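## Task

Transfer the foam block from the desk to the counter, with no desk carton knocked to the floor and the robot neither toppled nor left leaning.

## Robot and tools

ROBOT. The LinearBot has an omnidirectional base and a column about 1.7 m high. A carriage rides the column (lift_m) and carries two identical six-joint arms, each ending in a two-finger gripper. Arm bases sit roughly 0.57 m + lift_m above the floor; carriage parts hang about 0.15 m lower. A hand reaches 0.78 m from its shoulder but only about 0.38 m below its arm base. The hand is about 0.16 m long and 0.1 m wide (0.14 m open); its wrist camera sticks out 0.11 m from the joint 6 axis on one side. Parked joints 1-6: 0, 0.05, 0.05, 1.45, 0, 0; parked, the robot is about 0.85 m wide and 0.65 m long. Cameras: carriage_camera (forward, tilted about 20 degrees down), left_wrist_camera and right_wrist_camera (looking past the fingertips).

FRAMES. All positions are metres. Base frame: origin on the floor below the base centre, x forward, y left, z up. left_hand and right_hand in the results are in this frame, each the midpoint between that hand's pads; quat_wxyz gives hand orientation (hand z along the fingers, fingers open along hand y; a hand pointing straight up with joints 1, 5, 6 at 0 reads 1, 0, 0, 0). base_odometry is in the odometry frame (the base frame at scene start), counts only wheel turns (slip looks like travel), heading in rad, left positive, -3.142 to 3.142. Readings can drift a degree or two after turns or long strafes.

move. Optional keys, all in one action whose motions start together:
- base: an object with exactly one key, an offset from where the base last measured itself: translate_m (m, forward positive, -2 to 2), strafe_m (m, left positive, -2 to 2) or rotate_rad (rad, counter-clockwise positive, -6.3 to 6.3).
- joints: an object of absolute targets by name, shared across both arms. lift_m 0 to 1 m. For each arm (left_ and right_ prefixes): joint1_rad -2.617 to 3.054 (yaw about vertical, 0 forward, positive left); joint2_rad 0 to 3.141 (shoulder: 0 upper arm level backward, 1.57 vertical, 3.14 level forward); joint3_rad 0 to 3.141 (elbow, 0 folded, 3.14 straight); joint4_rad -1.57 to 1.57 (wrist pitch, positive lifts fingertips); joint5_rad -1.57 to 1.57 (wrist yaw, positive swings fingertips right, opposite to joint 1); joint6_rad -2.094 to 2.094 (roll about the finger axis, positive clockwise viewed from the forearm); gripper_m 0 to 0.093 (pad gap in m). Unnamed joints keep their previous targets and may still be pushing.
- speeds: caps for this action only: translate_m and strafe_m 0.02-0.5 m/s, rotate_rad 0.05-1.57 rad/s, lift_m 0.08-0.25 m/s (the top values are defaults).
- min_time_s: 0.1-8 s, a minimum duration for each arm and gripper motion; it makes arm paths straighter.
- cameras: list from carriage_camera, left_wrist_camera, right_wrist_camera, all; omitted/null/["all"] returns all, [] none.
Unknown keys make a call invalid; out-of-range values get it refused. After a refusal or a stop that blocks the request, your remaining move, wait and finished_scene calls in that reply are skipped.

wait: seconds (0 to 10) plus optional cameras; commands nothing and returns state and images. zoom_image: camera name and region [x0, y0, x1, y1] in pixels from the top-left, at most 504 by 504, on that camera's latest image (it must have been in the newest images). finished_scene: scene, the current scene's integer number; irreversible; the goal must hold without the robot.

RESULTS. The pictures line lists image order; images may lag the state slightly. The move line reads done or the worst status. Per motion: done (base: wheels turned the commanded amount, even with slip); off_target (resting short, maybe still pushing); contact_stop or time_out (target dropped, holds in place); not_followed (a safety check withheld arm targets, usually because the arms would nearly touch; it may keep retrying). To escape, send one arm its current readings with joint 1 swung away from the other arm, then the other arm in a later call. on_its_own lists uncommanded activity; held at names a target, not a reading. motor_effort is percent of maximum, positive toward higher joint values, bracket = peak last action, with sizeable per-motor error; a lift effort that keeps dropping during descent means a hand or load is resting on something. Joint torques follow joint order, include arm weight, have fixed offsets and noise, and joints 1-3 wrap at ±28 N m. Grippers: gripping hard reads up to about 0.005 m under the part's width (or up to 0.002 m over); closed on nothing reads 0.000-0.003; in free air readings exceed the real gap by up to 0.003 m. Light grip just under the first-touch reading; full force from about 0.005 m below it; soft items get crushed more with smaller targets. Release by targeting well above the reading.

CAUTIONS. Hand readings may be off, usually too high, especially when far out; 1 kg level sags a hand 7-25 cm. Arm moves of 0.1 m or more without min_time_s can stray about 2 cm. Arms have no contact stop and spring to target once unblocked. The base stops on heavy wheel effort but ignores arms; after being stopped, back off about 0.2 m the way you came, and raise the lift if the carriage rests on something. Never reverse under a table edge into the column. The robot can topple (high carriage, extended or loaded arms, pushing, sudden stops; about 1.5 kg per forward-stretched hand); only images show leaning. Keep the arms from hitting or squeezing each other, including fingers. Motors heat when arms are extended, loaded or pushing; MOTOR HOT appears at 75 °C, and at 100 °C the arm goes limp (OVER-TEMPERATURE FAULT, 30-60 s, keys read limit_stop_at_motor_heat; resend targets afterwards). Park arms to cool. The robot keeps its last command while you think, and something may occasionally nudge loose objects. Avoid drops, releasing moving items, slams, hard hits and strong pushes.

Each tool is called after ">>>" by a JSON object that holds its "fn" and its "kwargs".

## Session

>>> {"fn": "move", "kwargs": {}}

Scene clock: 0.00 s.
Joint torques (N m): no reading
base_odometry: x=+0.000 y=+0.000 heading=+0.000
base_status: not commanded
joint_positions: lift_m=+0.300 left_joint1_rad=-0.005 left_joint2_rad=+0.047 left_joint3_rad=+0.038 left_joint4_rad=+1.447 left_joint5_rad=-0.039 left_joint6_rad=-0.008 left_gripper_m=+0.09396 right_joint1_rad=+0.004 right_joint2_rad=+0.041 right_joint3_rad=+0.059 right_joint4_rad=+1.485 right_joint5_rad=-0.003 right_joint6_rad=+0.011 right_gripper_m=+0.09396
joint_status: not commanded
motor_effort: lift_m=+30 drive_wheels=-2
left_hand: x=+0.2672 y=+0.3155 z=+1.2819 quat_wxyz=(+0.998, -0.020, +0.066, -0.006) (m; base frame)
right_hand: x=+0.2494 y=-0.3084 z=+1.2885 quat_wxyz=(+0.999, -0.001, +0.034, +0.008) (m; base frame)
pictures: carriage_camera, left_wrist_camera, right_wrist_camera
Images, in order (width x height): carriage_camera 504x504, left_wrist_camera 504x504, right_wrist_camera 504x504.

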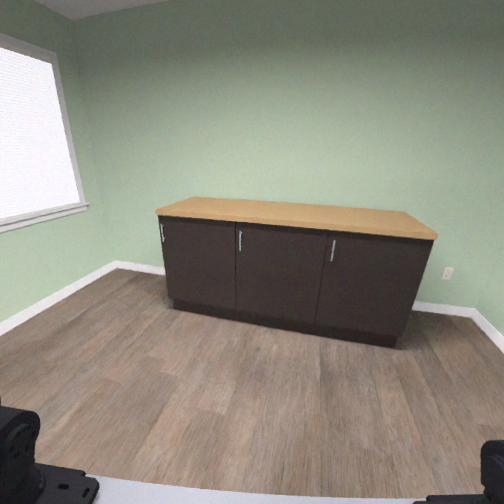

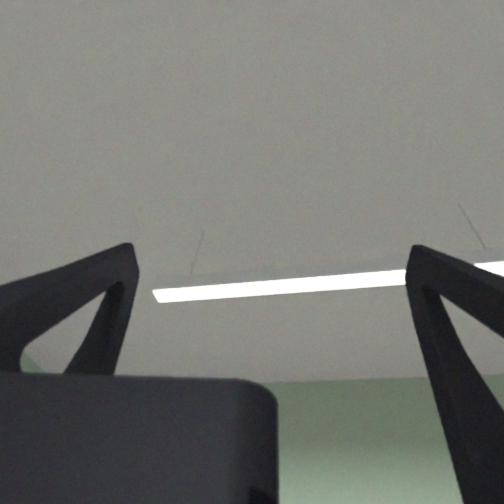

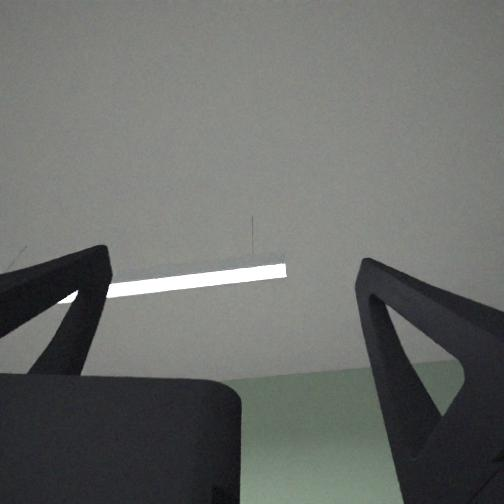

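>>> {"fn": "move", "kwargs": {"base": {"rotate_rad": 2.9}, "joints": {"lift_m": 0.8}, "cameras": ["carriage_camera"]}}

>>> {"fn": "zoom_image", "kwargs": {"camera": "carriage_camera", "region": [100, 180, 500, 430]}}

Scene clock: 10.43 s.
Joint torques (N m): left_arm=[0.72 4.21 6.02 -0.2 -0.09 -0.05] | right_arm=[-0.02 4.46 6.95 -0.29 0.01 -0.11]
move: done
base_odometry: x=+0.000 y=+0.000 heading=+2.900
base_status: done
joint_positions: lift_m=+0.800 left_joint1_rad=-0.005 left_joint2_rad=+0.047 left_joint3_rad=+0.038 left_joint4_rad=+1.445 left_joint5_rad=-0.039 left_joint6_rad=-0.008 left_gripper_m=+0.09398 right_joint1_rad=+0.004 right_joint2_rad=+0.041 right_joint3_rad=+0.059 right_joint4_rad=+1.485 right_joint5_rad=-0.003 right_joint6_rad=+0.011 right_gripper_m=+0.09398
joint_status: all done
motor_effort: lift_m=+31(37) drive_wheels=+7(19)
left_hand: x=+0.2677 y=+0.3155 z=+1.7817 quat_wxyz=(+0.998, -0.020, +0.067, -0.006) (m; base frame)
right_hand: x=+0.2496 y=-0.3084 z=+1.7884 quat_wxyz=(+0.999, -0.001, +0.034, +0.008) (m; base frame)
pictures: carriage_camera
Images, in order (width x height): carriage_camera 504x504.

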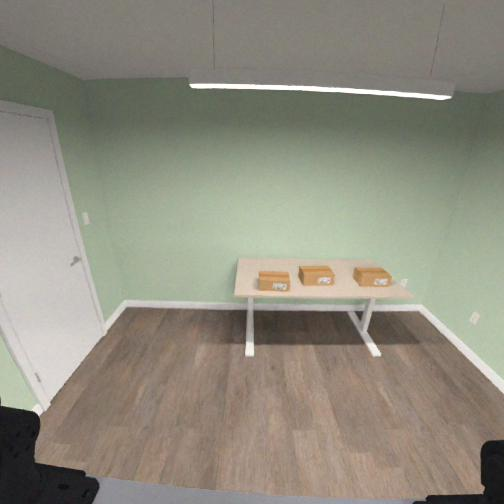

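Scaled by 1.260 from the camera's 504x504 image, which has a finer 720x720 frame.

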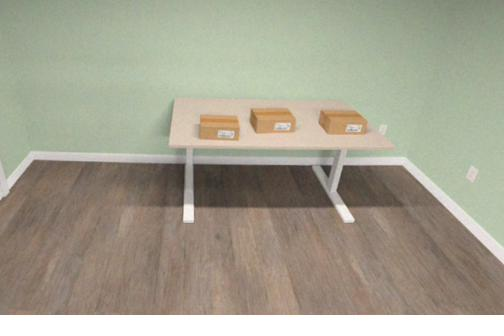

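>>> {"fn": "move", "kwargs": {"base": {"translate_m": 0.7}, "speeds": {"translate_m": 0.4}, "cameras": ["carriage_camera"]}}

>>> {"fn": "zoom_image", "kwargs": {"camera": "carriage_camera", "region": [180, 270, 504, 430]}}

Scene clock: 21.50 s.
Joint torques (N m): left_arm=[0.61 4.31 5.98 -0.22 -0.09 -0.04] | right_arm=[0.01 4.45 6.99 -0.3 -0.01 -0.12]
move: done
base_odometry: x=-0.680 y=+0.167 heading=+2.901
base_status: done
joint_positions: lift_m=+0.800 left_joint1_rad=-0.005 left_joint2_rad=+0.047 left_joint3_rad=+0.038 left_joint4_rad=+1.445 left_joint5_rad=-0.039 left_joint6_rad=-0.008 left_gripper_m=+0.09398 right_joint1_rad=+0.004 right_joint2_rad=+0.041 right_joint3_rad=+0.059 right_joint4_rad=+1.485 right_joint5_rad=-0.003 right_joint6_rad=+0.011 right_gripper_m=+0.09398
joint_status: not commanded
motor_effort: lift_m=+31(31) drive_wheels=-11(22)
left_hand: x=+0.2677 y=+0.3155 z=+1.7817 quat_wxyz=(+0.998, -0.020, +0.067, -0.006) (m; base frame)
right_hand: x=+0.2495 y=-0.3084 z=+1.7884 quat_wxyz=(+0.999, -0.001, +0.034, +0.008) (m; base frame)
pictures: carriage_camera
Images, in order (width x height): carriage_camera 504x504.

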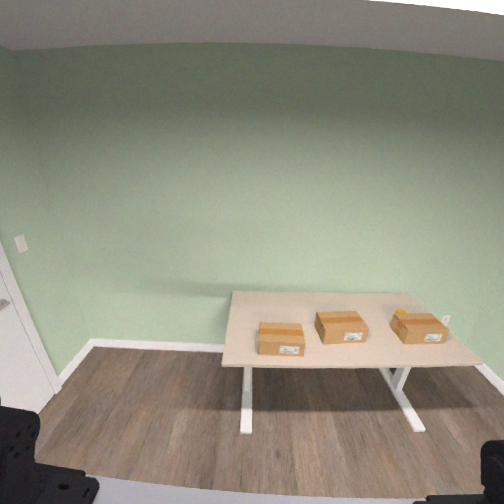

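Scaled by 1.556 from the camera's 504x504 image, which has a finer 720x720 frame.

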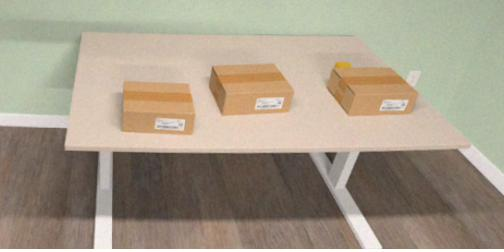

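>>> {"fn": "move", "kwargs": {"base": {"strafe_m": -0.77}, "speeds": {"strafe_m": 0.35}, "cameras": []}}

>>> {"fn": "move", "kwargs": {"base": {"translate_m": 0.4}, "speeds": {"translate_m": 0.3}, "joints": {"right_joint1_rad": 0.0, "right_joint2_rad": 1.69, "right_joint3_rad": 1.28, "right_joint4_rad": -1.0, "right_joint6_rad": 0.0}, "min_time_s": 2, "cameras": ["carriage_camera", "right_wrist_camera"]}}

Scene clock: 44.03 s.
Joint torques (N m): left_arm=[0.72 4.16 6.02 -0.21 -0.07 -0.04] | right_arm=[-0.02 4.48 6.95 -0.28 0 -0.12]
move: done
base_odometry: x=-0.497 y=+0.915 heading=+2.901
base_status: done
joint_positions: lift_m=+0.800 left_joint1_rad=-0.005 left_joint2_rad=+0.047 left_joint3_rad=+0.038 left_joint4_rad=+1.446 left_joint5_rad=-0.039 left_joint6_rad=-0.008 left_gripper_m=+0.09398 right_joint1_rad=+0.004 right_joint2_rad=+0.041 right_joint3_rad=+0.059 right_joint4_rad=+1.485 right_joint5_rad=-0.003 right_joint6_rad=+0.011 right_gripper_m=+0.09398
joint_status: not commanded
motor_effort: lift_m=+31(31) drive_wheels=-5(12)
left_hand: x=+0.2675 y=+0.3156 z=+1.7817 quat_wxyz=(+0.998, -0.020, +0.067, -0.006) (m; base frame)
right_hand: x=+0.2495 y=-0.3084 z=+1.7884 quat_wxyz=(+0.999, -0.001, +0.034, +0.008) (m; base frame)
pictures: none
No camera images: "cameras" was empty.

Scene clock: 46.97 s.
Joint torques (N m): left_arm=[0.61 4.25 5.93 -0.22 -0.09 -0.04] | right_arm=[-0.38 -7.42 10.13 0.55 0.01 -0.22]
move: done
base_odometry: x=-0.885 y=+1.010 heading=+2.900
base_status: done
joint_positions: lift_m=+0.800 left_joint1_rad=-0.005 left_joint2_rad=+0.047 left_joint3_rad=+0.038 left_joint4_rad=+1.447 left_joint5_rad=-0.039 left_joint6_rad=-0.008 left_gripper_m=+0.09398 right_joint1_rad=+0.004 right_joint2_rad=+1.687 right_joint3_rad=+1.254 right_joint4_rad=-0.983 right_joint5_rad=-0.003 right_joint6_rad=+0.011 right_gripper_m=+0.09398
joint_status: all done
motor_effort: lift_m=+31(31) drive_wheels=-6(12)
left_hand: x=+0.2672 y=+0.3156 z=+1.7818 quat_wxyz=(+0.998, -0.020, +0.066, -0.006) (m; base frame)
right_hand: x=+0.5689 y=-0.3071 z=+1.4390 quat_wxyz=(+0.077, +0.003, +0.997, +0.002) (m; base frame)
pictures: carriage_camera, right_wrist_camera
Images, in order (width x height): carriage_camera 504x504, right_wrist_camera 504x504.

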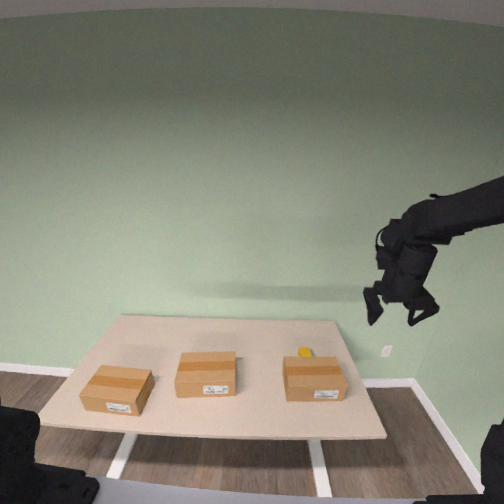

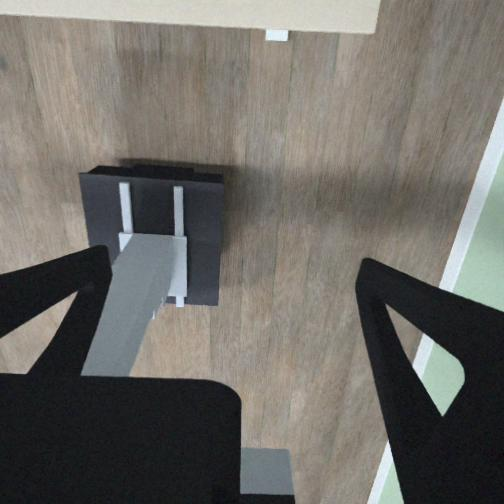

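>>> {"fn": "move", "kwargs": {"base": {"rotate_rad": -0.05}, "speeds": {"rotate_rad": 0.4}, "cameras": []}}

>>> {"fn": "move", "kwargs": {"base": {"strafe_m": 0.055}, "speeds": {"strafe_m": 0.2}, "cameras": []}}

>>> {"fn": "move", "kwargs": {"base": {"translate_m": 0.33}, "speeds": {"translate_m": 0.2}, "cameras": ["carriage_camera", "right_wrist_camera"]}}

Scene clock: 62.90 s.
Joint torques (N m): left_arm=[0.61 4.25 6.04 -0.22 -0.09 -0.05] | right_arm=[0.06 -7.39 10.1 0.59 0.02 -0.22]
move: done
base_odometry: x=-0.885 y=+1.010 heading=+2.851
base_status: done
joint_positions: lift_m=+0.800 left_joint1_rad=-0.005 left_joint2_rad=+0.047 left_joint3_rad=+0.038 left_joint4_rad=+1.447 left_joint5_rad=-0.039 left_joint6_rad=-0.008 left_gripper_m=+0.09398 right_joint1_rad=-0.001 right_joint2_rad=+1.687 right_joint3_rad=+1.254 right_joint4_rad=-0.988 right_joint5_rad=-0.003 right_joint6_rad=+0.011 right_gripper_m=+0.09398
joint_status: not commanded
motor_effort: lift_m=+30(31) drive_wheels=-10(12)
left_hand: x=+0.2671 y=+0.3156 z=+1.7818 quat_wxyz=(+0.998, -0.020, +0.066, -0.006) (m; base frame)
right_hand: x=+0.5677 y=-0.3089 z=+1.4388 quat_wxyz=(+0.075, +0.006, +0.997, +0.002) (m; base frame)
pictures: none
No camera images: "cameras" was empty.

Scene clock: 64.13 s.
Joint torques (N m): left_arm=[0.65 4.25 6.01 -0.22 -0.08 -0.04] | right_arm=[-0.27 -7.42 10.06 0.6 0.03 -0.23]
move: done
base_odometry: x=-0.901 y=+0.958 heading=+2.851
base_status: done
joint_positions: lift_m=+0.800 left_joint1_rad=-0.006 left_joint2_rad=+0.047 left_joint3_rad=+0.038 left_joint4_rad=+1.447 left_joint5_rad=-0.039 left_joint6_rad=-0.008 left_gripper_m=+0.09398 right_joint1_rad=+0.002 right_joint2_rad=+1.687 right_joint3_rad=+1.254 right_joint4_rad=-0.989 right_joint5_rad=-0.004 right_joint6_rad=+0.011 right_gripper_m=+0.09398
joint_status: not commanded
motor_effort: lift_m=+31(31) drive_wheels=+1(13)
left_hand: x=+0.2670 y=+0.3156 z=+1.7818 quat_wxyz=(+0.998, -0.020, +0.066, -0.006) (m; base frame)
right_hand: x=+0.5676 y=-0.3077 z=+1.4388 quat_wxyz=(+0.075, +0.004, +0.997, +0.002) (m; base frame)
pictures: none
No camera images: "cameras" was empty.

Scene clock: 66.87 s.
Joint torques (N m): left_arm=[0.62 4.08 6 -0.21 -0.09 -0.06] | right_arm=[-0.21 -7.41 10.07 0.6 0.03 -0.23]
move: done
base_odometry: x=-1.218 y=+1.052 heading=+2.852
base_status: done
joint_positions: lift_m=+0.800 left_joint1_rad=-0.006 left_joint2_rad=+0.047 left_joint3_rad=+0.038 left_joint4_rad=+1.448 left_joint5_rad=-0.039 left_joint6_rad=-0.008 left_gripper_m=+0.09398 right_joint1_rad=+0.002 right_joint2_rad=+1.687 right_joint3_rad=+1.255 right_joint4_rad=-0.991 right_joint5_rad=-0.004 right_joint6_rad=+0.011 right_gripper_m=+0.09398
joint_status: not commanded
motor_effort: lift_m=+31(31) drive_wheels=-9(12)
left_hand: x=+0.2669 y=+0.3156 z=+1.7818 quat_wxyz=(+0.998, -0.020, +0.066, -0.006) (m; base frame)
right_hand: x=+0.5671 y=-0.3077 z=+1.4388 quat_wxyz=(+0.074, +0.004, +0.997, +0.002) (m; base frame)
pictures: carriage_camera, right_wrist_camera
Images, in order (width x height): carriage_camera 504x504, right_wrist_camera 504x504.

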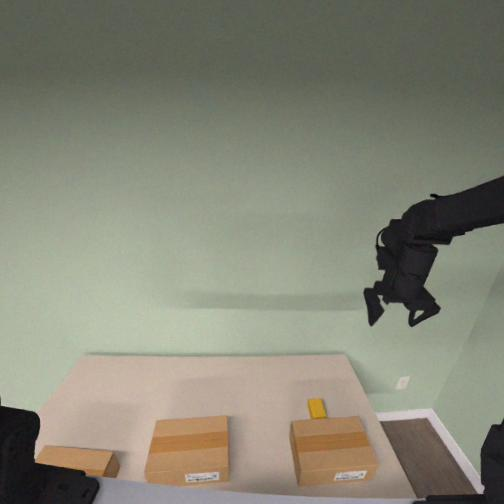

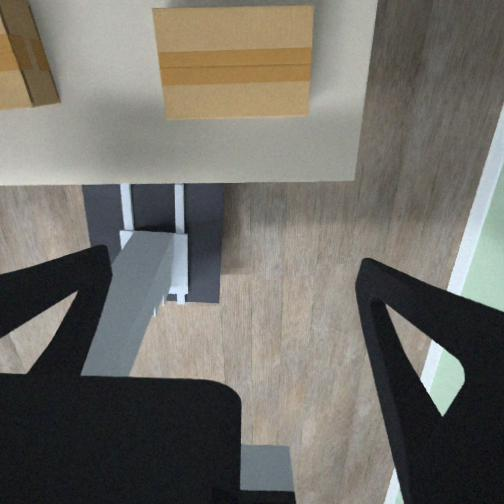

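>>> {"fn": "zoom_image", "kwargs": {"camera": "carriage_camera", "region": [260, 370, 400, 504]}}

Scaled by 3.600 from the camera's 504x504 image, which has a finer 720x720 frame.

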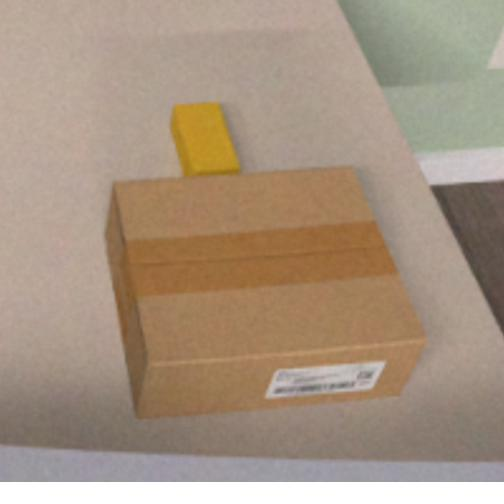

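>>> {"fn": "move", "kwargs": {"base": {"translate_m": 0.05}, "speeds": {"translate_m": 0.1}, "joints": {"right_joint1_rad": 0.07, "right_joint2_rad": 2.723, "right_joint3_rad": 1.7, "right_joint4_rad": -0.536, "right_joint6_rad": 0.14}, "min_time_s": 2, "cameras": ["carriage_camera", "right_wrist_camera"]}}

Scene clock: 103.60 s.
Joint torques (N m): left_arm=[0.61 4.19 6.02 -0.24 -0.08 -0.04] | right_arm=[0.65 -12.68 7.15 0.51 0.02 0.02]
move: done
base_odometry: x=-1.266 y=+1.066 heading=+2.852
base_status: done
joint_positions: lift_m=+0.800 left_joint1_rad=-0.006 left_joint2_rad=+0.047 left_joint3_rad=+0.038 left_joint4_rad=+1.448 left_joint5_rad=-0.039 left_joint6_rad=-0.008 left_gripper_m=+0.09398 right_joint1_rad=+0.062 right_joint2_rad=+2.717 right_joint3_rad=+1.681 right_joint4_rad=-0.557 right_joint5_rad=-0.004 right_joint6_rad=+0.127 right_gripper_m=+0.09398
joint_status: all done
motor_effort: lift_m=+31(31) drive_wheels=-7(12)
left_hand: x=+0.2668 y=+0.3156 z=+1.7818 quat_wxyz=(+0.998, -0.020, +0.066, -0.006) (m; base frame)
right_hand: x=+0.6634 y=-0.2818 z=+1.1506 quat_wxyz=(-0.011, +0.032, +0.999, +0.001) (m; base frame)
pictures: carriage_camera, right_wrist_camera
Images, in order (width x height): carriage_camera 504x504, right_wrist_camera 504x504.

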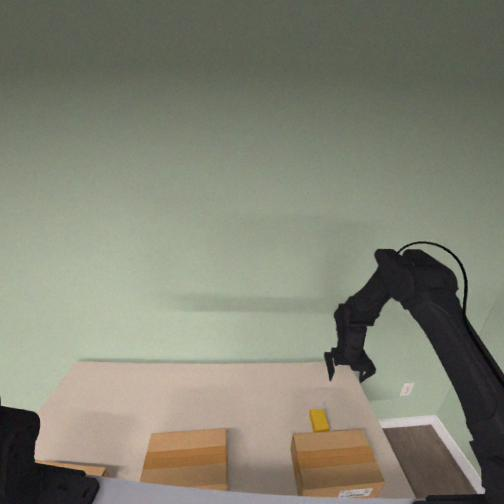

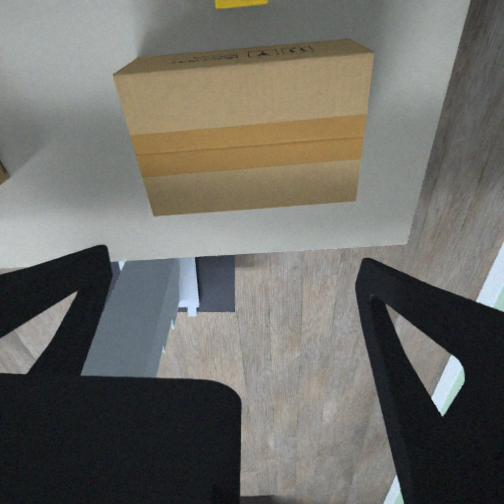

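>>> {"fn": "move", "kwargs": {"joints": {"lift_m": 0.6, "right_joint2_rad": 2.75, "right_joint3_rad": 1.76, "right_joint4_rad": -0.57, "right_joint1_rad": 0.08}, "min_time_s": 1.5, "cameras": ["carriage_camera", "right_wrist_camera"]}}

>>> {"fn": "zoom_image", "kwargs": {"camera": "carriage_camera", "region": [260, 320, 410, 470]}}

Scene clock: 127.07 s.
Joint torques (N m): left_arm=[0.64 4.23 6 -0.23 -0.08 -0.04] | right_arm=[0.69 -13.67 7.41 0.22 0.03 0]
move: done
base_odometry: x=-1.266 y=+1.066 heading=+2.852
base_status: not commanded
joint_positions: lift_m=+0.600 left_joint1_rad=-0.006 left_joint2_rad=+0.047 left_joint3_rad=+0.038 left_joint4_rad=+1.448 left_joint5_rad=-0.039 left_joint6_rad=-0.008 left_gripper_m=+0.09398 right_joint1_rad=+0.072 right_joint2_rad=+2.751 right_joint3_rad=+1.740 right_joint4_rad=-0.556 right_joint5_rad=-0.004 right_joint6_rad=+0.128 right_gripper_m=+0.09398
joint_status: all done
motor_effort: lift_m=+28(29) drive_wheels=+3(8)
left_hand: x=+0.2668 y=+0.3156 z=+1.5821 quat_wxyz=(+0.998, -0.020, +0.066, -0.006) (m; base frame)
right_hand: x=+0.6773 y=-0.2765 z=+0.9469 quat_wxyz=(+0.001, +0.028, +1.000, +0.002) (m; base frame)
pictures: carriage_camera, right_wrist_camera
Images, in order (width x height): carriage_camera 504x504, right_wrist_camera 504x504.

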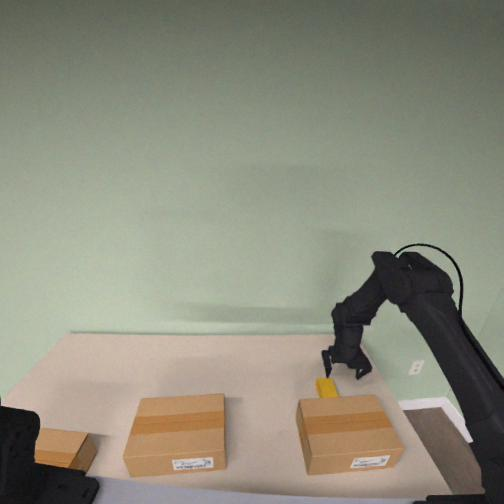

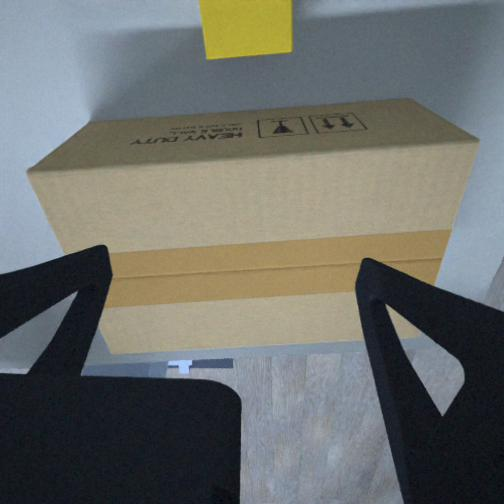

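Scaled by 3.360 from the camera's 504x504 image, which has a finer 720x720 frame.

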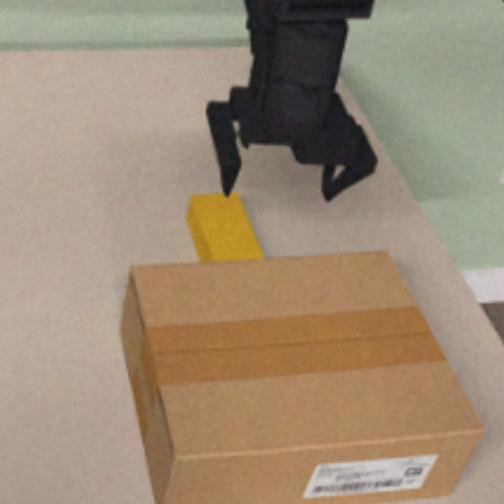

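>>> {"fn": "zoom_image", "kwargs": {"camera": "carriage_camera", "region": [300, 360, 360, 420]}}

>>> {"fn": "zoom_image", "kwargs": {"camera": "right_wrist_camera", "region": [150, 0, 350, 200]}}

Scaled by 8.400 from the camera's 504x504 image, which has a finer 720x720 frame.

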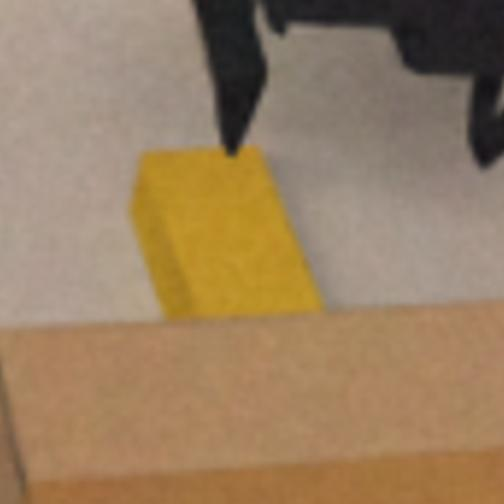

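Scaled by 2.520 from the camera's 504x504 image, which has a finer 720x720 frame.

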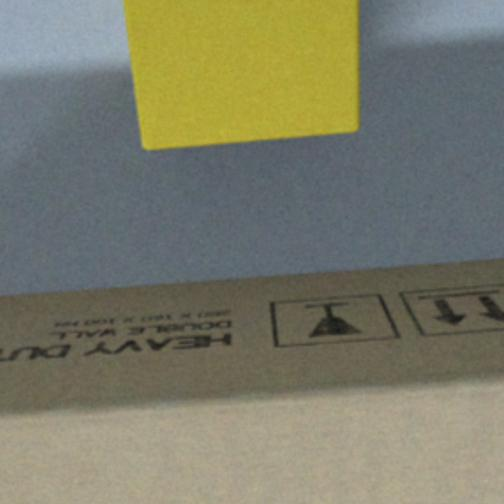

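>>> {"fn": "move", "kwargs": {"base": {"translate_m": 0.08}, "speeds": {"translate_m": 0.1}, "joints": {"right_joint6_rad": 0.02}, "cameras": ["carriage_camera", "right_wrist_camera"]}}

Scene clock: 185.27 s.
Joint torques (N m): left_arm=[0.55 4.29 6 -0.24 -0.09 -0.05] | right_arm=[0.47 -13.67 7.2 0.24 0.02 -0.25]
move: done
base_odometry: x=-1.342 y=+1.088 heading=+2.853
base_status: done
joint_positions: lift_m=+0.600 left_joint1_rad=-0.006 left_joint2_rad=+0.047 left_joint3_rad=+0.038 left_joint4_rad=+1.448 left_joint5_rad=-0.039 left_joint6_rad=-0.008 left_gripper_m=+0.09398 right_joint1_rad=+0.074 right_joint2_rad=+2.751 right_joint3_rad=+1.742 right_joint4_rad=-0.559 right_joint5_rad=-0.004 right_joint6_rad=+0.033 right_gripper_m=+0.09398
joint_status: all done
motor_effort: lift_m=+28(28) drive_wheels=-7(12)
left_hand: x=+0.2668 y=+0.3156 z=+1.5821 quat_wxyz=(+0.998, -0.020, +0.066, -0.006) (m; base frame)
right_hand: x=+0.6776 y=-0.2756 z=+0.9473 quat_wxyz=(+0.001, -0.020, +1.000, +0.002) (m; base frame)
pictures: carriage_camera, right_wrist_camera
Images, in order (width x height): carriage_camera 504x504, right_wrist_camera 504x504.

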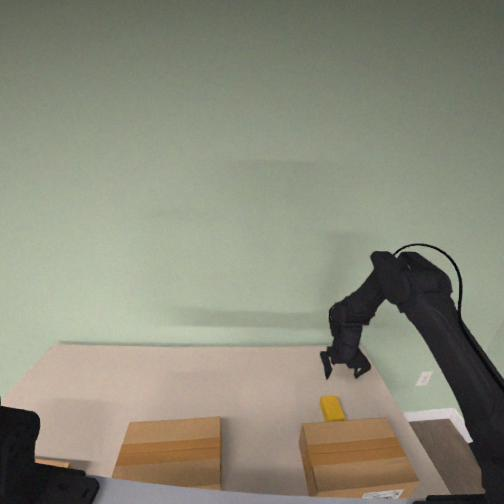

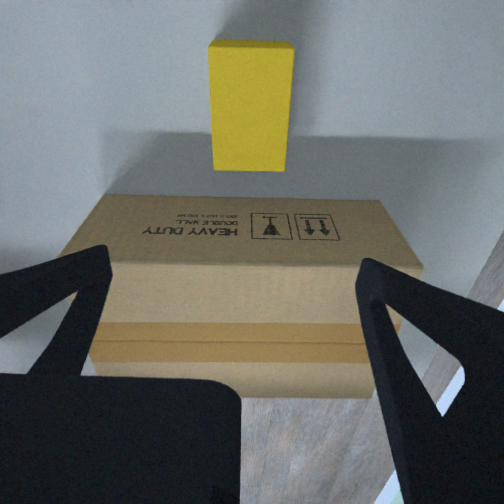

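>>> {"fn": "move", "kwargs": {"joints": {"lift_m": 0.52, "right_joint6_rad": 0.0}, "cameras": ["carriage_camera", "right_wrist_camera"]}}

>>> {"fn": "zoom_image", "kwargs": {"camera": "carriage_camera", "region": [290, 340, 390, 440]}}

Scene clock: 195.57 s.
Joint torques (N m): left_arm=[0.61 4.12 5.96 -0.22 -0.09 -0.05] | right_arm=[0.54 -14.16 6.6 0.27 0.02 -0.25]
move: done
base_odometry: x=-1.342 y=+1.088 heading=+2.853
base_status: not commanded
joint_positions: lift_m=+0.520 left_joint1_rad=-0.006 left_joint2_rad=+0.047 left_joint3_rad=+0.038 left_joint4_rad=+1.448 left_joint5_rad=-0.039 left_joint6_rad=-0.008 left_gripper_m=+0.09398 right_joint1_rad=+0.074 right_joint2_rad=+2.755 right_joint3_rad=+1.747 right_joint4_rad=-0.560 right_joint5_rad=-0.004 right_joint6_rad=+0.013 right_gripper_m=+0.09398
joint_status: all done
motor_effort: lift_m=+27(29) drive_wheels=+4(8)
left_hand: x=+0.2668 y=+0.3156 z=+1.5021 quat_wxyz=(+0.998, -0.020, +0.066, -0.006) (m; base frame)
right_hand: x=+0.6783 y=-0.2756 z=+0.8666 quat_wxyz=(+0.001, -0.030, +1.000, +0.002) (m; base frame)
pictures: carriage_camera, right_wrist_camera
Images, in order (width x height): carriage_camera 504x504, right_wrist_camera 504x504.

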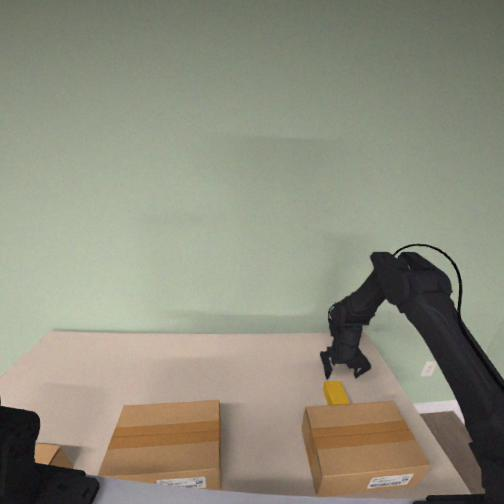

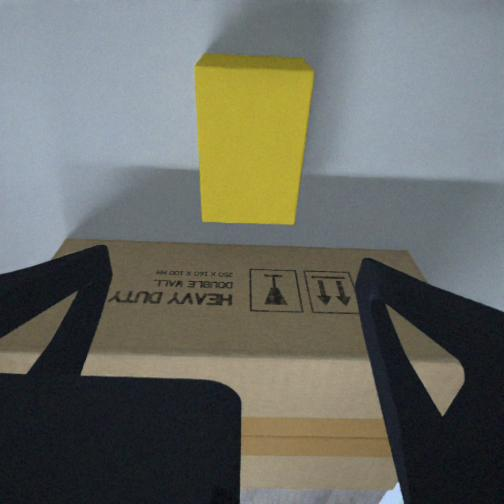

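Scaled by 5.040 from the camera's 504x504 image, which has a finer 720x720 frame.

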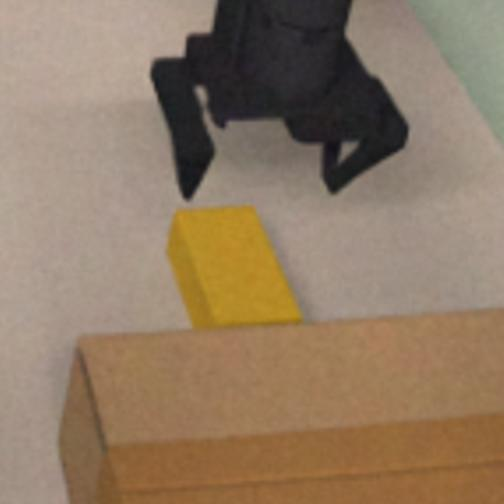

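>>> {"fn": "move", "kwargs": {"joints": {"lift_m": 0.45, "right_joint6_rad": -0.03, "right_joint1_rad": 0.06}, "cameras": ["carriage_camera", "right_wrist_camera"]}}

>>> {"fn": "zoom_image", "kwargs": {"camera": "carriage_camera", "region": [290, 330, 390, 430]}}

Scene clock: 225.63 s.
Joint torques (N m): left_arm=[0.66 4.22 6.01 -0.22 -0.08 -0.05] | right_arm=[-0.66 -14.42 6.42 0.29 0.01 -0.24]
move: done
base_odometry: x=-1.342 y=+1.088 heading=+2.853
base_status: not commanded
joint_positions: lift_m=+0.450 left_joint1_rad=-0.006 left_joint2_rad=+0.047 left_joint3_rad=+0.038 left_joint4_rad=+1.448 left_joint5_rad=-0.039 left_joint6_rad=-0.008 left_gripper_m=+0.09398 right_joint1_rad=+0.068 right_joint2_rad=+2.759 right_joint3_rad=+1.749 right_joint4_rad=-0.562 right_joint5_rad=-0.004 right_joint6_rad=-0.017 right_gripper_m=+0.09398
joint_status: all done
motor_effort: lift_m=+28(28) drive_wheels=-7(8)
left_hand: x=+0.2669 y=+0.3156 z=+1.4321 quat_wxyz=(+0.998, -0.020, +0.066, -0.006) (m; base frame)
right_hand: x=+0.6776 y=-0.2780 z=+0.7953 quat_wxyz=(+0.000, -0.043, +0.999, +0.002) (m; base frame)
pictures: carriage_camera, right_wrist_camera
Images, in order (width x height): carriage_camera 504x504, right_wrist_camera 504x504.

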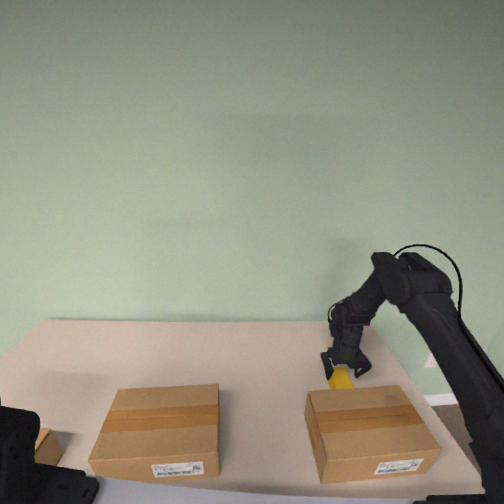

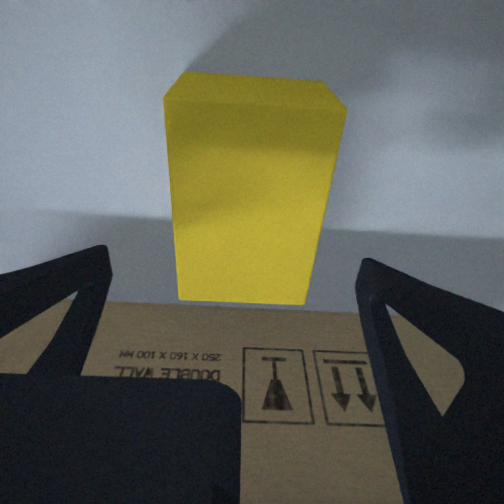

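Scaled by 5.040 from the camera's 504x504 image, which has a finer 720x720 frame.

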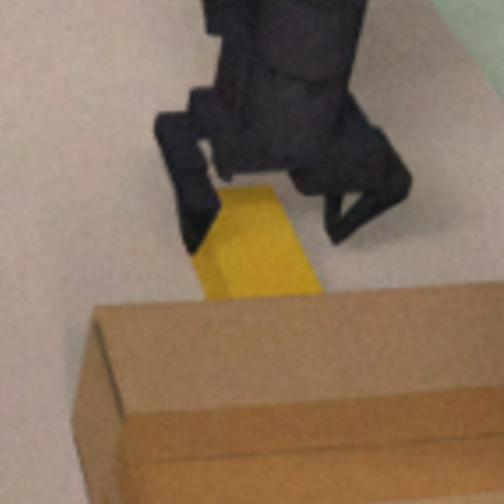

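>>> {"fn": "move", "kwargs": {"joints": {"lift_m": 0.41}, "speeds": {"lift_m": 0.1}, "cameras": ["right_wrist_camera"]}}

Scene clock: 236.90 s.
Joint torques (N m): left_arm=[0.65 4.18 5.97 -0.21 -0.11 -0.05] | right_arm=[-0.68 -14.46 6.24 0.29 0.03 -0.25]
move: done
base_odometry: x=-1.342 y=+1.088 heading=+2.853
base_status: not commanded
joint_positions: lift_m=+0.410 left_joint1_rad=-0.006 left_joint2_rad=+0.047 left_joint3_rad=+0.038 left_joint4_rad=+1.448 left_joint5_rad=-0.039 left_joint6_rad=-0.008 left_gripper_m=+0.09398 right_joint1_rad=+0.068 right_joint2_rad=+2.759 right_joint3_rad=+1.751 right_joint4_rad=-0.565 right_joint5_rad=-0.004 right_joint6_rad=-0.017 right_gripper_m=+0.09398
joint_status: all done
motor_effort: lift_m=+28(29) drive_wheels=-8(8)
left_hand: x=+0.2669 y=+0.3156 z=+1.3921 quat_wxyz=(+0.998, -0.020, +0.066, -0.006) (m; base frame)
right_hand: x=+0.6774 y=-0.2780 z=+0.7554 quat_wxyz=(-0.001, -0.043, +0.999, +0.002) (m; base frame)
pictures: right_wrist_camera
Images, in order (width x height): right_wrist_camera 504x504.

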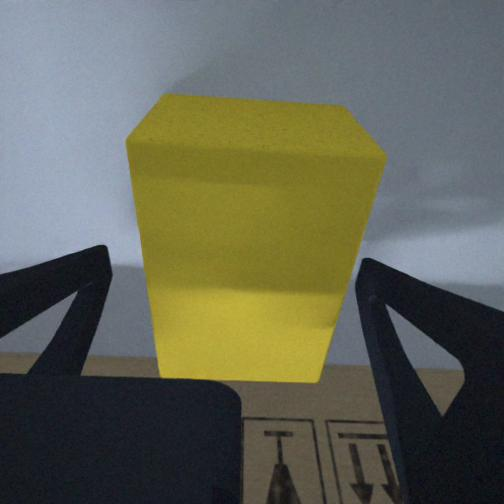

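>>> {"fn": "move", "kwargs": {"joints": {"right_gripper_m": 0.062}, "min_time_s": 1.2, "cameras": ["right_wrist_camera"]}}

>>> {"fn": "move", "kwargs": {"joints": {"right_gripper_m": 0.048}, "min_time_s": 2, "cameras": ["right_wrist_camera"]}}

Scene clock: 250.87 s.
Joint torques (N m): left_arm=[0.68 4.19 6.02 -0.24 -0.08 -0.04] | right_arm=[-0.68 -14.46 6.27 0.31 0.02 -0.24]
move: done
base_odometry: x=-1.342 y=+1.088 heading=+2.853
base_status: not commanded
joint_positions: lift_m=+0.410 left_joint1_rad=-0.006 left_joint2_rad=+0.047 left_joint3_rad=+0.038 left_joint4_rad=+1.448 left_joint5_rad=-0.039 left_joint6_rad=-0.008 left_gripper_m=+0.09398 right_joint1_rad=+0.068 right_joint2_rad=+2.759 right_joint3_rad=+1.751 right_joint4_rad=-0.565 right_joint5_rad=-0.004 right_joint6_rad=-0.018 right_gripper_m=+0.06209
joint_status: all done
motor_effort: lift_m=+28(28) drive_wheels=+4(5)
left_hand: x=+0.2669 y=+0.3156 z=+1.3921 quat_wxyz=(+0.998, -0.020, +0.066, -0.006) (m; base frame)
right_hand: x=+0.6774 y=-0.2780 z=+0.7554 quat_wxyz=(-0.001, -0.043, +0.999, +0.002) (m; base frame)
pictures: right_wrist_camera
Images, in order (width x height): right_wrist_camera 504x504.

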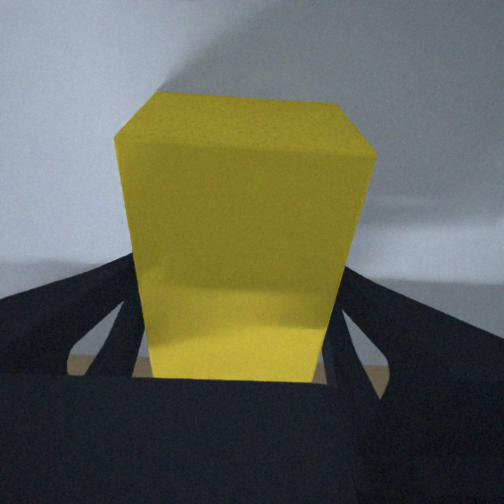

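Scene clock: 253.17 s.
Joint torques (N m): left_arm=[0.64 4.27 6.04 -0.25 -0.08 -0.05] | right_arm=[-0.7 -14.46 6.27 0.3 0.02 -0.24]
move: off_target
base_odometry: x=-1.342 y=+1.088 heading=+2.853
base_status: not commanded
joint_positions: lift_m=+0.410 left_joint1_rad=-0.006 left_joint2_rad=+0.047 left_joint3_rad=+0.038 left_joint4_rad=+1.448 left_joint5_rad=-0.039 left_joint6_rad=-0.008 left_gripper_m=+0.09398 right_joint1_rad=+0.068 right_joint2_rad=+2.759 right_joint3_rad=+1.751 right_joint4_rad=-0.565 right_joint5_rad=-0.004 right_joint6_rad=-0.018 right_gripper_m=+0.05675
joint_status: right_gripper_m off_target (ended at +0.05678, target +0.04800)
motor_effort: lift_m=+28(28) drive_wheels=+2(6)
left_hand: x=+0.2669 y=+0.3156 z=+1.3921 quat_wxyz=(+0.998, -0.020, +0.066, -0.006) (m; base frame)
right_hand: x=+0.6774 y=-0.2780 z=+0.7554 quat_wxyz=(-0.001, -0.043, +0.999, +0.002) (m; base frame)
pictures: right_wrist_camera
Images, in order (width x height): right_wrist_camera 504x504.

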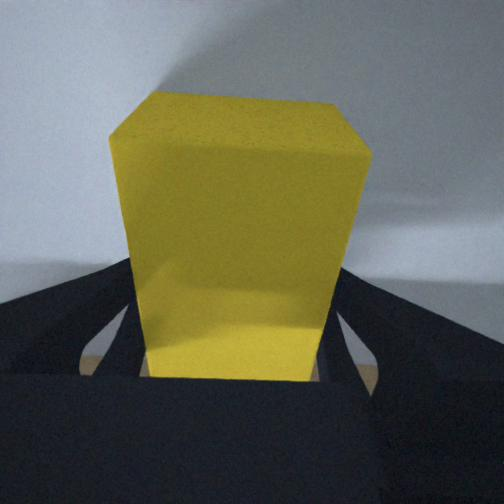

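>>> {"fn": "move", "kwargs": {"joints": {"lift_m": 0.5}, "speeds": {"lift_m": 0.12}, "cameras": ["right_wrist_camera"]}}

>>> {"fn": "move", "kwargs": {"joints": {"lift_m": 0.68}, "cameras": ["right_wrist_camera", "carriage_camera"]}}

Scene clock: 259.13 s.
Joint torques (N m): left_arm=[0.83 4.29 6.12 -0.24 -0.09 -0.06] | right_arm=[-0.73 -14.61 6.3 0.29 0.01 -0.25]
move: done
base_odometry: x=-1.342 y=+1.088 heading=+2.853
base_status: not commanded
joint_positions: lift_m=+0.500 left_joint1_rad=-0.006 left_joint2_rad=+0.047 left_joint3_rad=+0.038 left_joint4_rad=+1.448 left_joint5_rad=-0.039 left_joint6_rad=-0.008 left_gripper_m=+0.09398 right_joint1_rad=+0.068 right_joint2_rad=+2.761 right_joint3_rad=+1.751 right_joint4_rad=-0.566 right_joint5_rad=-0.004 right_joint6_rad=-0.018 right_gripper_m=+0.05675
joint_status: all done
motor_effort: lift_m=+31(39) drive_wheels=+3(9)
left_hand: x=+0.2669 y=+0.3156 z=+1.4818 quat_wxyz=(+0.998, -0.020, +0.066, -0.006) (m; base frame)
right_hand: x=+0.6765 y=-0.2781 z=+0.8445 quat_wxyz=(-0.003, -0.043, +0.999, +0.002) (m; base frame)
pictures: right_wrist_camera
Images, in order (width x height): right_wrist_camera 504x504.

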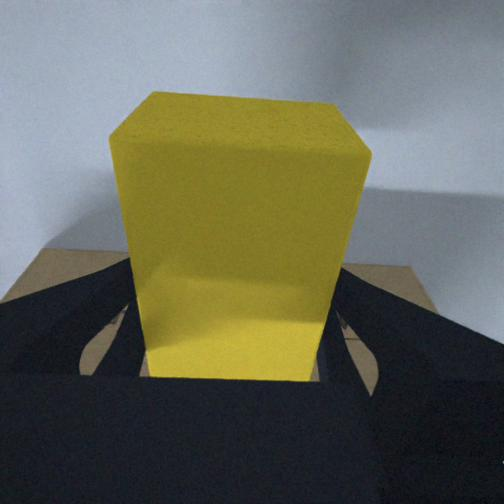

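Scene clock: 260.40 s.
Joint torques (N m): left_arm=[0.75 4.22 6 -0.26 -0.08 -0.04] | right_arm=[-0.72 -14.78 6.23 0.32 0.01 -0.24]
move: done
base_odometry: x=-1.342 y=+1.088 heading=+2.853
base_status: not commanded
joint_positions: lift_m=+0.680 left_joint1_rad=-0.006 left_joint2_rad=+0.047 left_joint3_rad=+0.038 left_joint4_rad=+1.448 left_joint5_rad=-0.039 left_joint6_rad=-0.008 left_gripper_m=+0.09398 right_joint1_rad=+0.068 right_joint2_rad=+2.762 right_joint3_rad=+1.751 right_joint4_rad=-0.568 right_joint5_rad=-0.004 right_joint6_rad=-0.018 right_gripper_m=+0.05675
joint_status: all done
motor_effort: lift_m=+31(38) drive_wheels=+2(8)
left_hand: x=+0.2669 y=+0.3156 z=+1.6618 quat_wxyz=(+0.998, -0.020, +0.066, -0.006) (m; base frame)
right_hand: x=+0.6761 y=-0.2781 z=+1.0243 quat_wxyz=(-0.004, -0.043, +0.999, +0.002) (m; base frame)
pictures: carriage_camera, right_wrist_camera
Images, in order (width x height): carriage_camera 504x504, right_wrist_camera 504x504.

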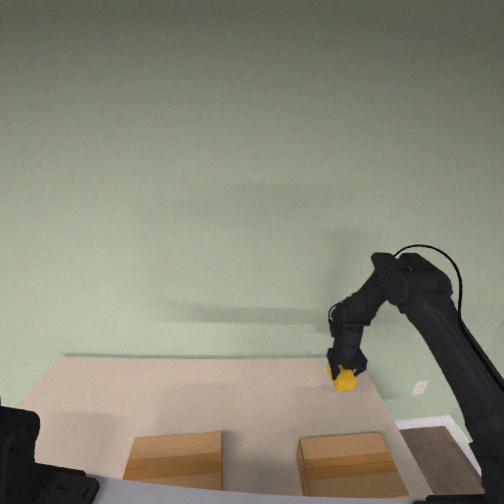

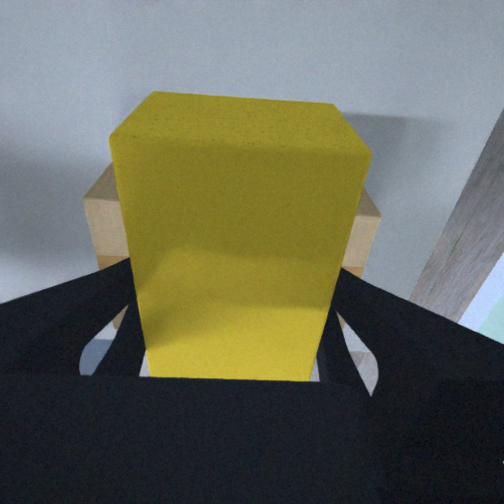

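>>> {"fn": "move", "kwargs": {"base": {"translate_m": -0.6}, "speeds": {"translate_m": 0.4}, "joints": {"right_joint1_rad": 0.0, "right_joint2_rad": 1.25, "right_joint3_rad": 1.25, "right_joint4_rad": -1.5, "right_joint6_rad": 0.0}, "min_time_s": 2, "cameras": ["right_wrist_camera"]}}

>>> {"fn": "move", "kwargs": {"base": {"rotate_rad": -3.088}, "speeds": {"rotate_rad": 1.0}, "cameras": ["carriage_camera"]}}

Scene clock: 277.67 s.
Joint torques (N m): left_arm=[0.64 4.22 6.01 -0.2 -0.08 -0.05] | right_arm=[-0.8 -4.33 6.74 0.43 0.02 0]
move: done
base_odometry: x=-0.767 y=+0.917 heading=+2.853
base_status: done
joint_positions: lift_m=+0.680 left_joint1_rad=-0.005 left_joint2_rad=+0.047 left_joint3_rad=+0.038 left_joint4_rad=+1.446 left_joint5_rad=-0.040 left_joint6_rad=-0.008 left_gripper_m=+0.09398 right_joint1_rad=+0.008 right_joint2_rad=+1.259 right_joint3_rad=+1.255 right_joint4_rad=-1.488 right_joint5_rad=-0.004 right_joint6_rad=-0.013 right_gripper_m=+0.05675
joint_status: all done
motor_effort: lift_m=+31(31) drive_wheels=-4(15)
left_hand: x=+0.2673 y=+0.3156 z=+1.6618 quat_wxyz=(+0.998, -0.020, +0.067, -0.006) (m; base frame)
right_hand: x=+0.4364 y=-0.3067 z=+1.4129 quat_wxyz=(+0.039, -0.011, +0.999, +0.002) (m; base frame)
pictures: right_wrist_camera
Images, in order (width x height): right_wrist_camera 504x504.

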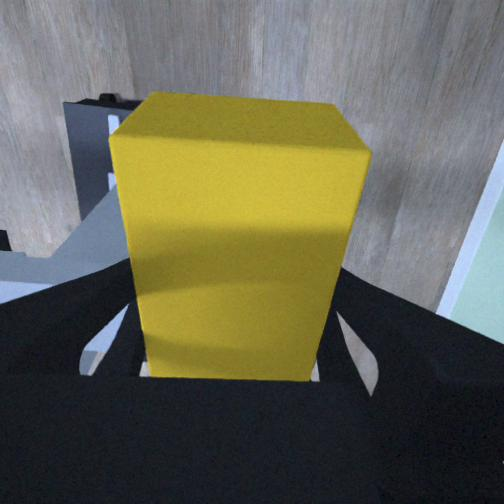

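Scene clock: 282.30 s.
Joint torques (N m): left_arm=[0.43 4.25 6.02 -0.21 -0.08 -0.05] | right_arm=[-0.47 -4.31 6.74 0.45 0.02 0.01]
move: done
base_odometry: x=-0.767 y=+0.917 heading=-0.235
base_status: done
joint_positions: lift_m=+0.680 left_joint1_rad=-0.005 left_joint2_rad=+0.047 left_joint3_rad=+0.038 left_joint4_rad=+1.446 left_joint5_rad=-0.040 left_joint6_rad=-0.008 left_gripper_m=+0.09400 right_joint1_rad=+0.005 right_joint2_rad=+1.259 right_joint3_rad=+1.255 right_joint4_rad=-1.488 right_joint5_rad=-0.004 right_joint6_rad=-0.012 right_gripper_m=+0.05675
joint_status: not commanded
motor_effort: lift_m=+31(31) drive_wheels=+6(17)
left_hand: x=+0.2673 y=+0.3157 z=+1.6618 quat_wxyz=(+0.998, -0.020, +0.067, -0.006) (m; base frame)
right_hand: x=+0.4363 y=-0.3074 z=+1.4129 quat_wxyz=(+0.039, -0.008, +0.999, +0.002) (m; base frame)
pictures: carriage_camera
Images, in order (width x height): carriage_camera 504x504.

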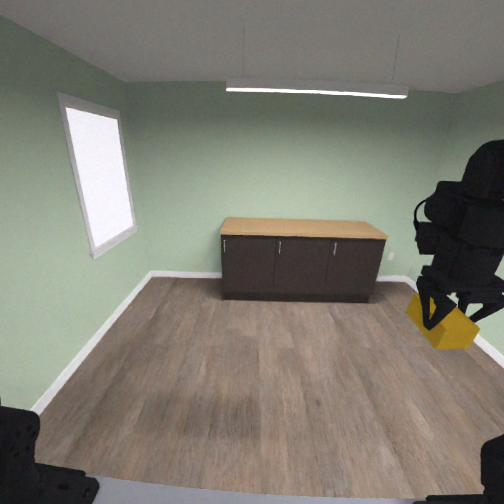

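>>> {"fn": "move", "kwargs": {"base": {"rotate_rad": -0.055}, "cameras": []}}

>>> {"fn": "move", "kwargs": {"base": {"translate_m": 1.6}, "speeds": {"translate_m": 0.45}, "cameras": ["carriage_camera"]}}

Scene clock: 289.93 s.
Joint torques (N m): left_arm=[0.64 4.25 5.97 -0.22 -0.08 -0.05] | right_arm=[-0.35 -4.37 6.75 0.43 0.03 0.01]
move: done
base_odometry: x=-0.767 y=+0.917 heading=-0.289
base_status: done
joint_positions: lift_m=+0.680 left_joint1_rad=-0.005 left_joint2_rad=+0.047 left_joint3_rad=+0.038 left_joint4_rad=+1.447 left_joint5_rad=-0.040 left_joint6_rad=-0.008 left_gripper_m=+0.09400 right_joint1_rad=+0.003 right_joint2_rad=+1.259 right_joint3_rad=+1.255 right_joint4_rad=-1.489 right_joint5_rad=-0.004 right_joint6_rad=-0.012 right_gripper_m=+0.05675
joint_status: not commanded
motor_effort: lift_m=+31(31) drive_wheels=+9(13)
left_hand: x=+0.2672 y=+0.3157 z=+1.6618 quat_wxyz=(+0.998, -0.020, +0.066, -0.006) (m; base frame)
right_hand: x=+0.4360 y=-0.3076 z=+1.4128 quat_wxyz=(+0.038, -0.007, +0.999, +0.002) (m; base frame)
pictures: none
No camera images: "cameras" was empty.

Scene clock: 295.70 s.
Joint torques (N m): left_arm=[0.66 4.3 6 -0.23 -0.08 -0.05] | right_arm=[-0.34 -4.3 6.65 0.46 0.03 0]
move: done
base_odometry: x=+0.765 y=+0.458 heading=-0.290
base_status: done
joint_positions: lift_m=+0.680 left_joint1_rad=-0.005 left_joint2_rad=+0.047 left_joint3_rad=+0.038 left_joint4_rad=+1.448 left_joint5_rad=-0.040 left_joint6_rad=-0.008 left_gripper_m=+0.09400 right_joint1_rad=+0.003 right_joint2_rad=+1.259 right_joint3_rad=+1.255 right_joint4_rad=-1.491 right_joint5_rad=-0.004 right_joint6_rad=-0.012 right_gripper_m=+0.05675
joint_status: not commanded
motor_effort: lift_m=+31(31) drive_wheels=-11(23)
left_hand: x=+0.2669 y=+0.3157 z=+1.6618 quat_wxyz=(+0.998, -0.020, +0.066, -0.006) (m; base frame)
right_hand: x=+0.4356 y=-0.3076 z=+1.4128 quat_wxyz=(+0.037, -0.007, +0.999, +0.002) (m; base frame)
pictures: carriage_camera
Images, in order (width x height): carriage_camera 504x504.

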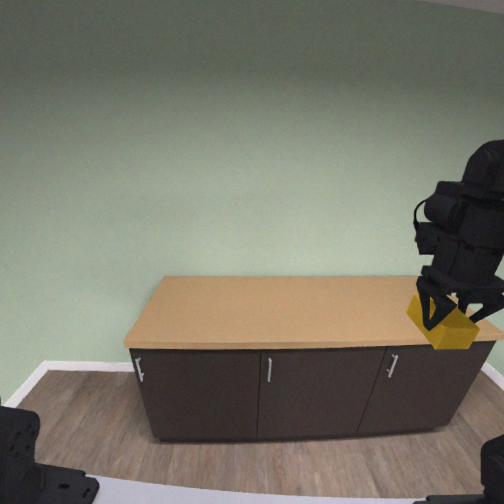

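>>> {"fn": "move", "kwargs": {"base": {"translate_m": 0.42}, "speeds": {"translate_m": 0.25}, "joints": {"right_joint1_rad": 0.05, "right_joint2_rad": 2.75, "right_joint3_rad": 1.76, "right_joint4_rad": -0.57, "right_joint6_rad": 0.05}, "min_time_s": 2.5, "cameras": ["carriage_camera", "right_wrist_camera"]}}

Scene clock: 305.37 s.
Joint torques (N m): left_arm=[0.65 4.23 6.01 -0.25 -0.07 -0.04] | right_arm=[0.76 -12.96 7.2 0.51 0.02 0.02]
move: done
base_odometry: x=+1.168 y=+0.337 heading=-0.291
base_status: done
joint_positions: lift_m=+0.680 left_joint1_rad=-0.005 left_joint2_rad=+0.047 left_joint3_rad=+0.038 left_joint4_rad=+1.448 left_joint5_rad=-0.040 left_joint6_rad=-0.008 left_gripper_m=+0.09400 right_joint1_rad=+0.041 right_joint2_rad=+2.745 right_joint3_rad=+1.742 right_joint4_rad=-0.588 right_joint5_rad=-0.004 right_joint6_rad=+0.037 right_gripper_m=+0.05675
joint_status: all done
motor_effort: lift_m=+31(31) drive_wheels=-10(18)
left_hand: x=+0.2669 y=+0.3157 z=+1.6618 quat_wxyz=(+0.998, -0.020, +0.066, -0.006) (m; base frame)
right_hand: x=+0.6732 y=-0.2900 z=+1.0299 quat_wxyz=(-0.010, -0.002, +1.000, +0.002) (m; base frame)
pictures: carriage_camera, right_wrist_camera
Images, in order (width x height): carriage_camera 504x504, right_wrist_camera 504x504.

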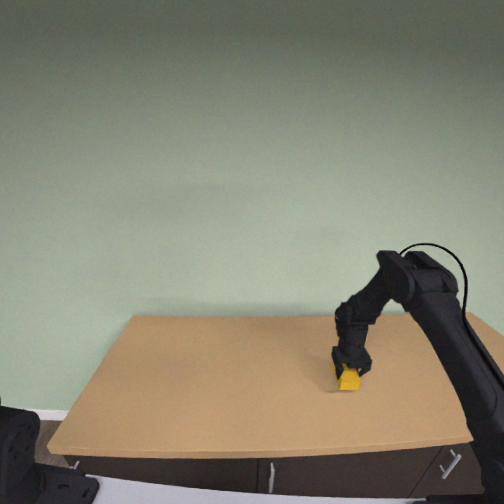

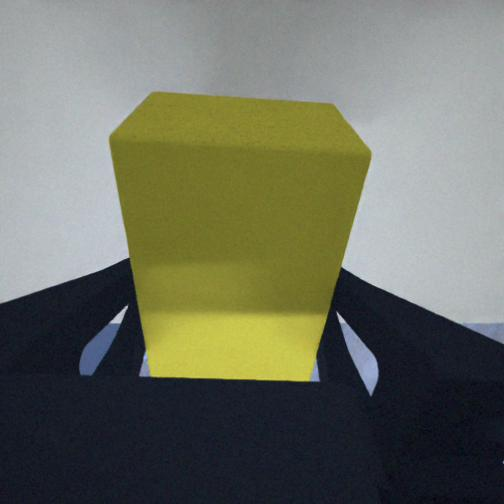

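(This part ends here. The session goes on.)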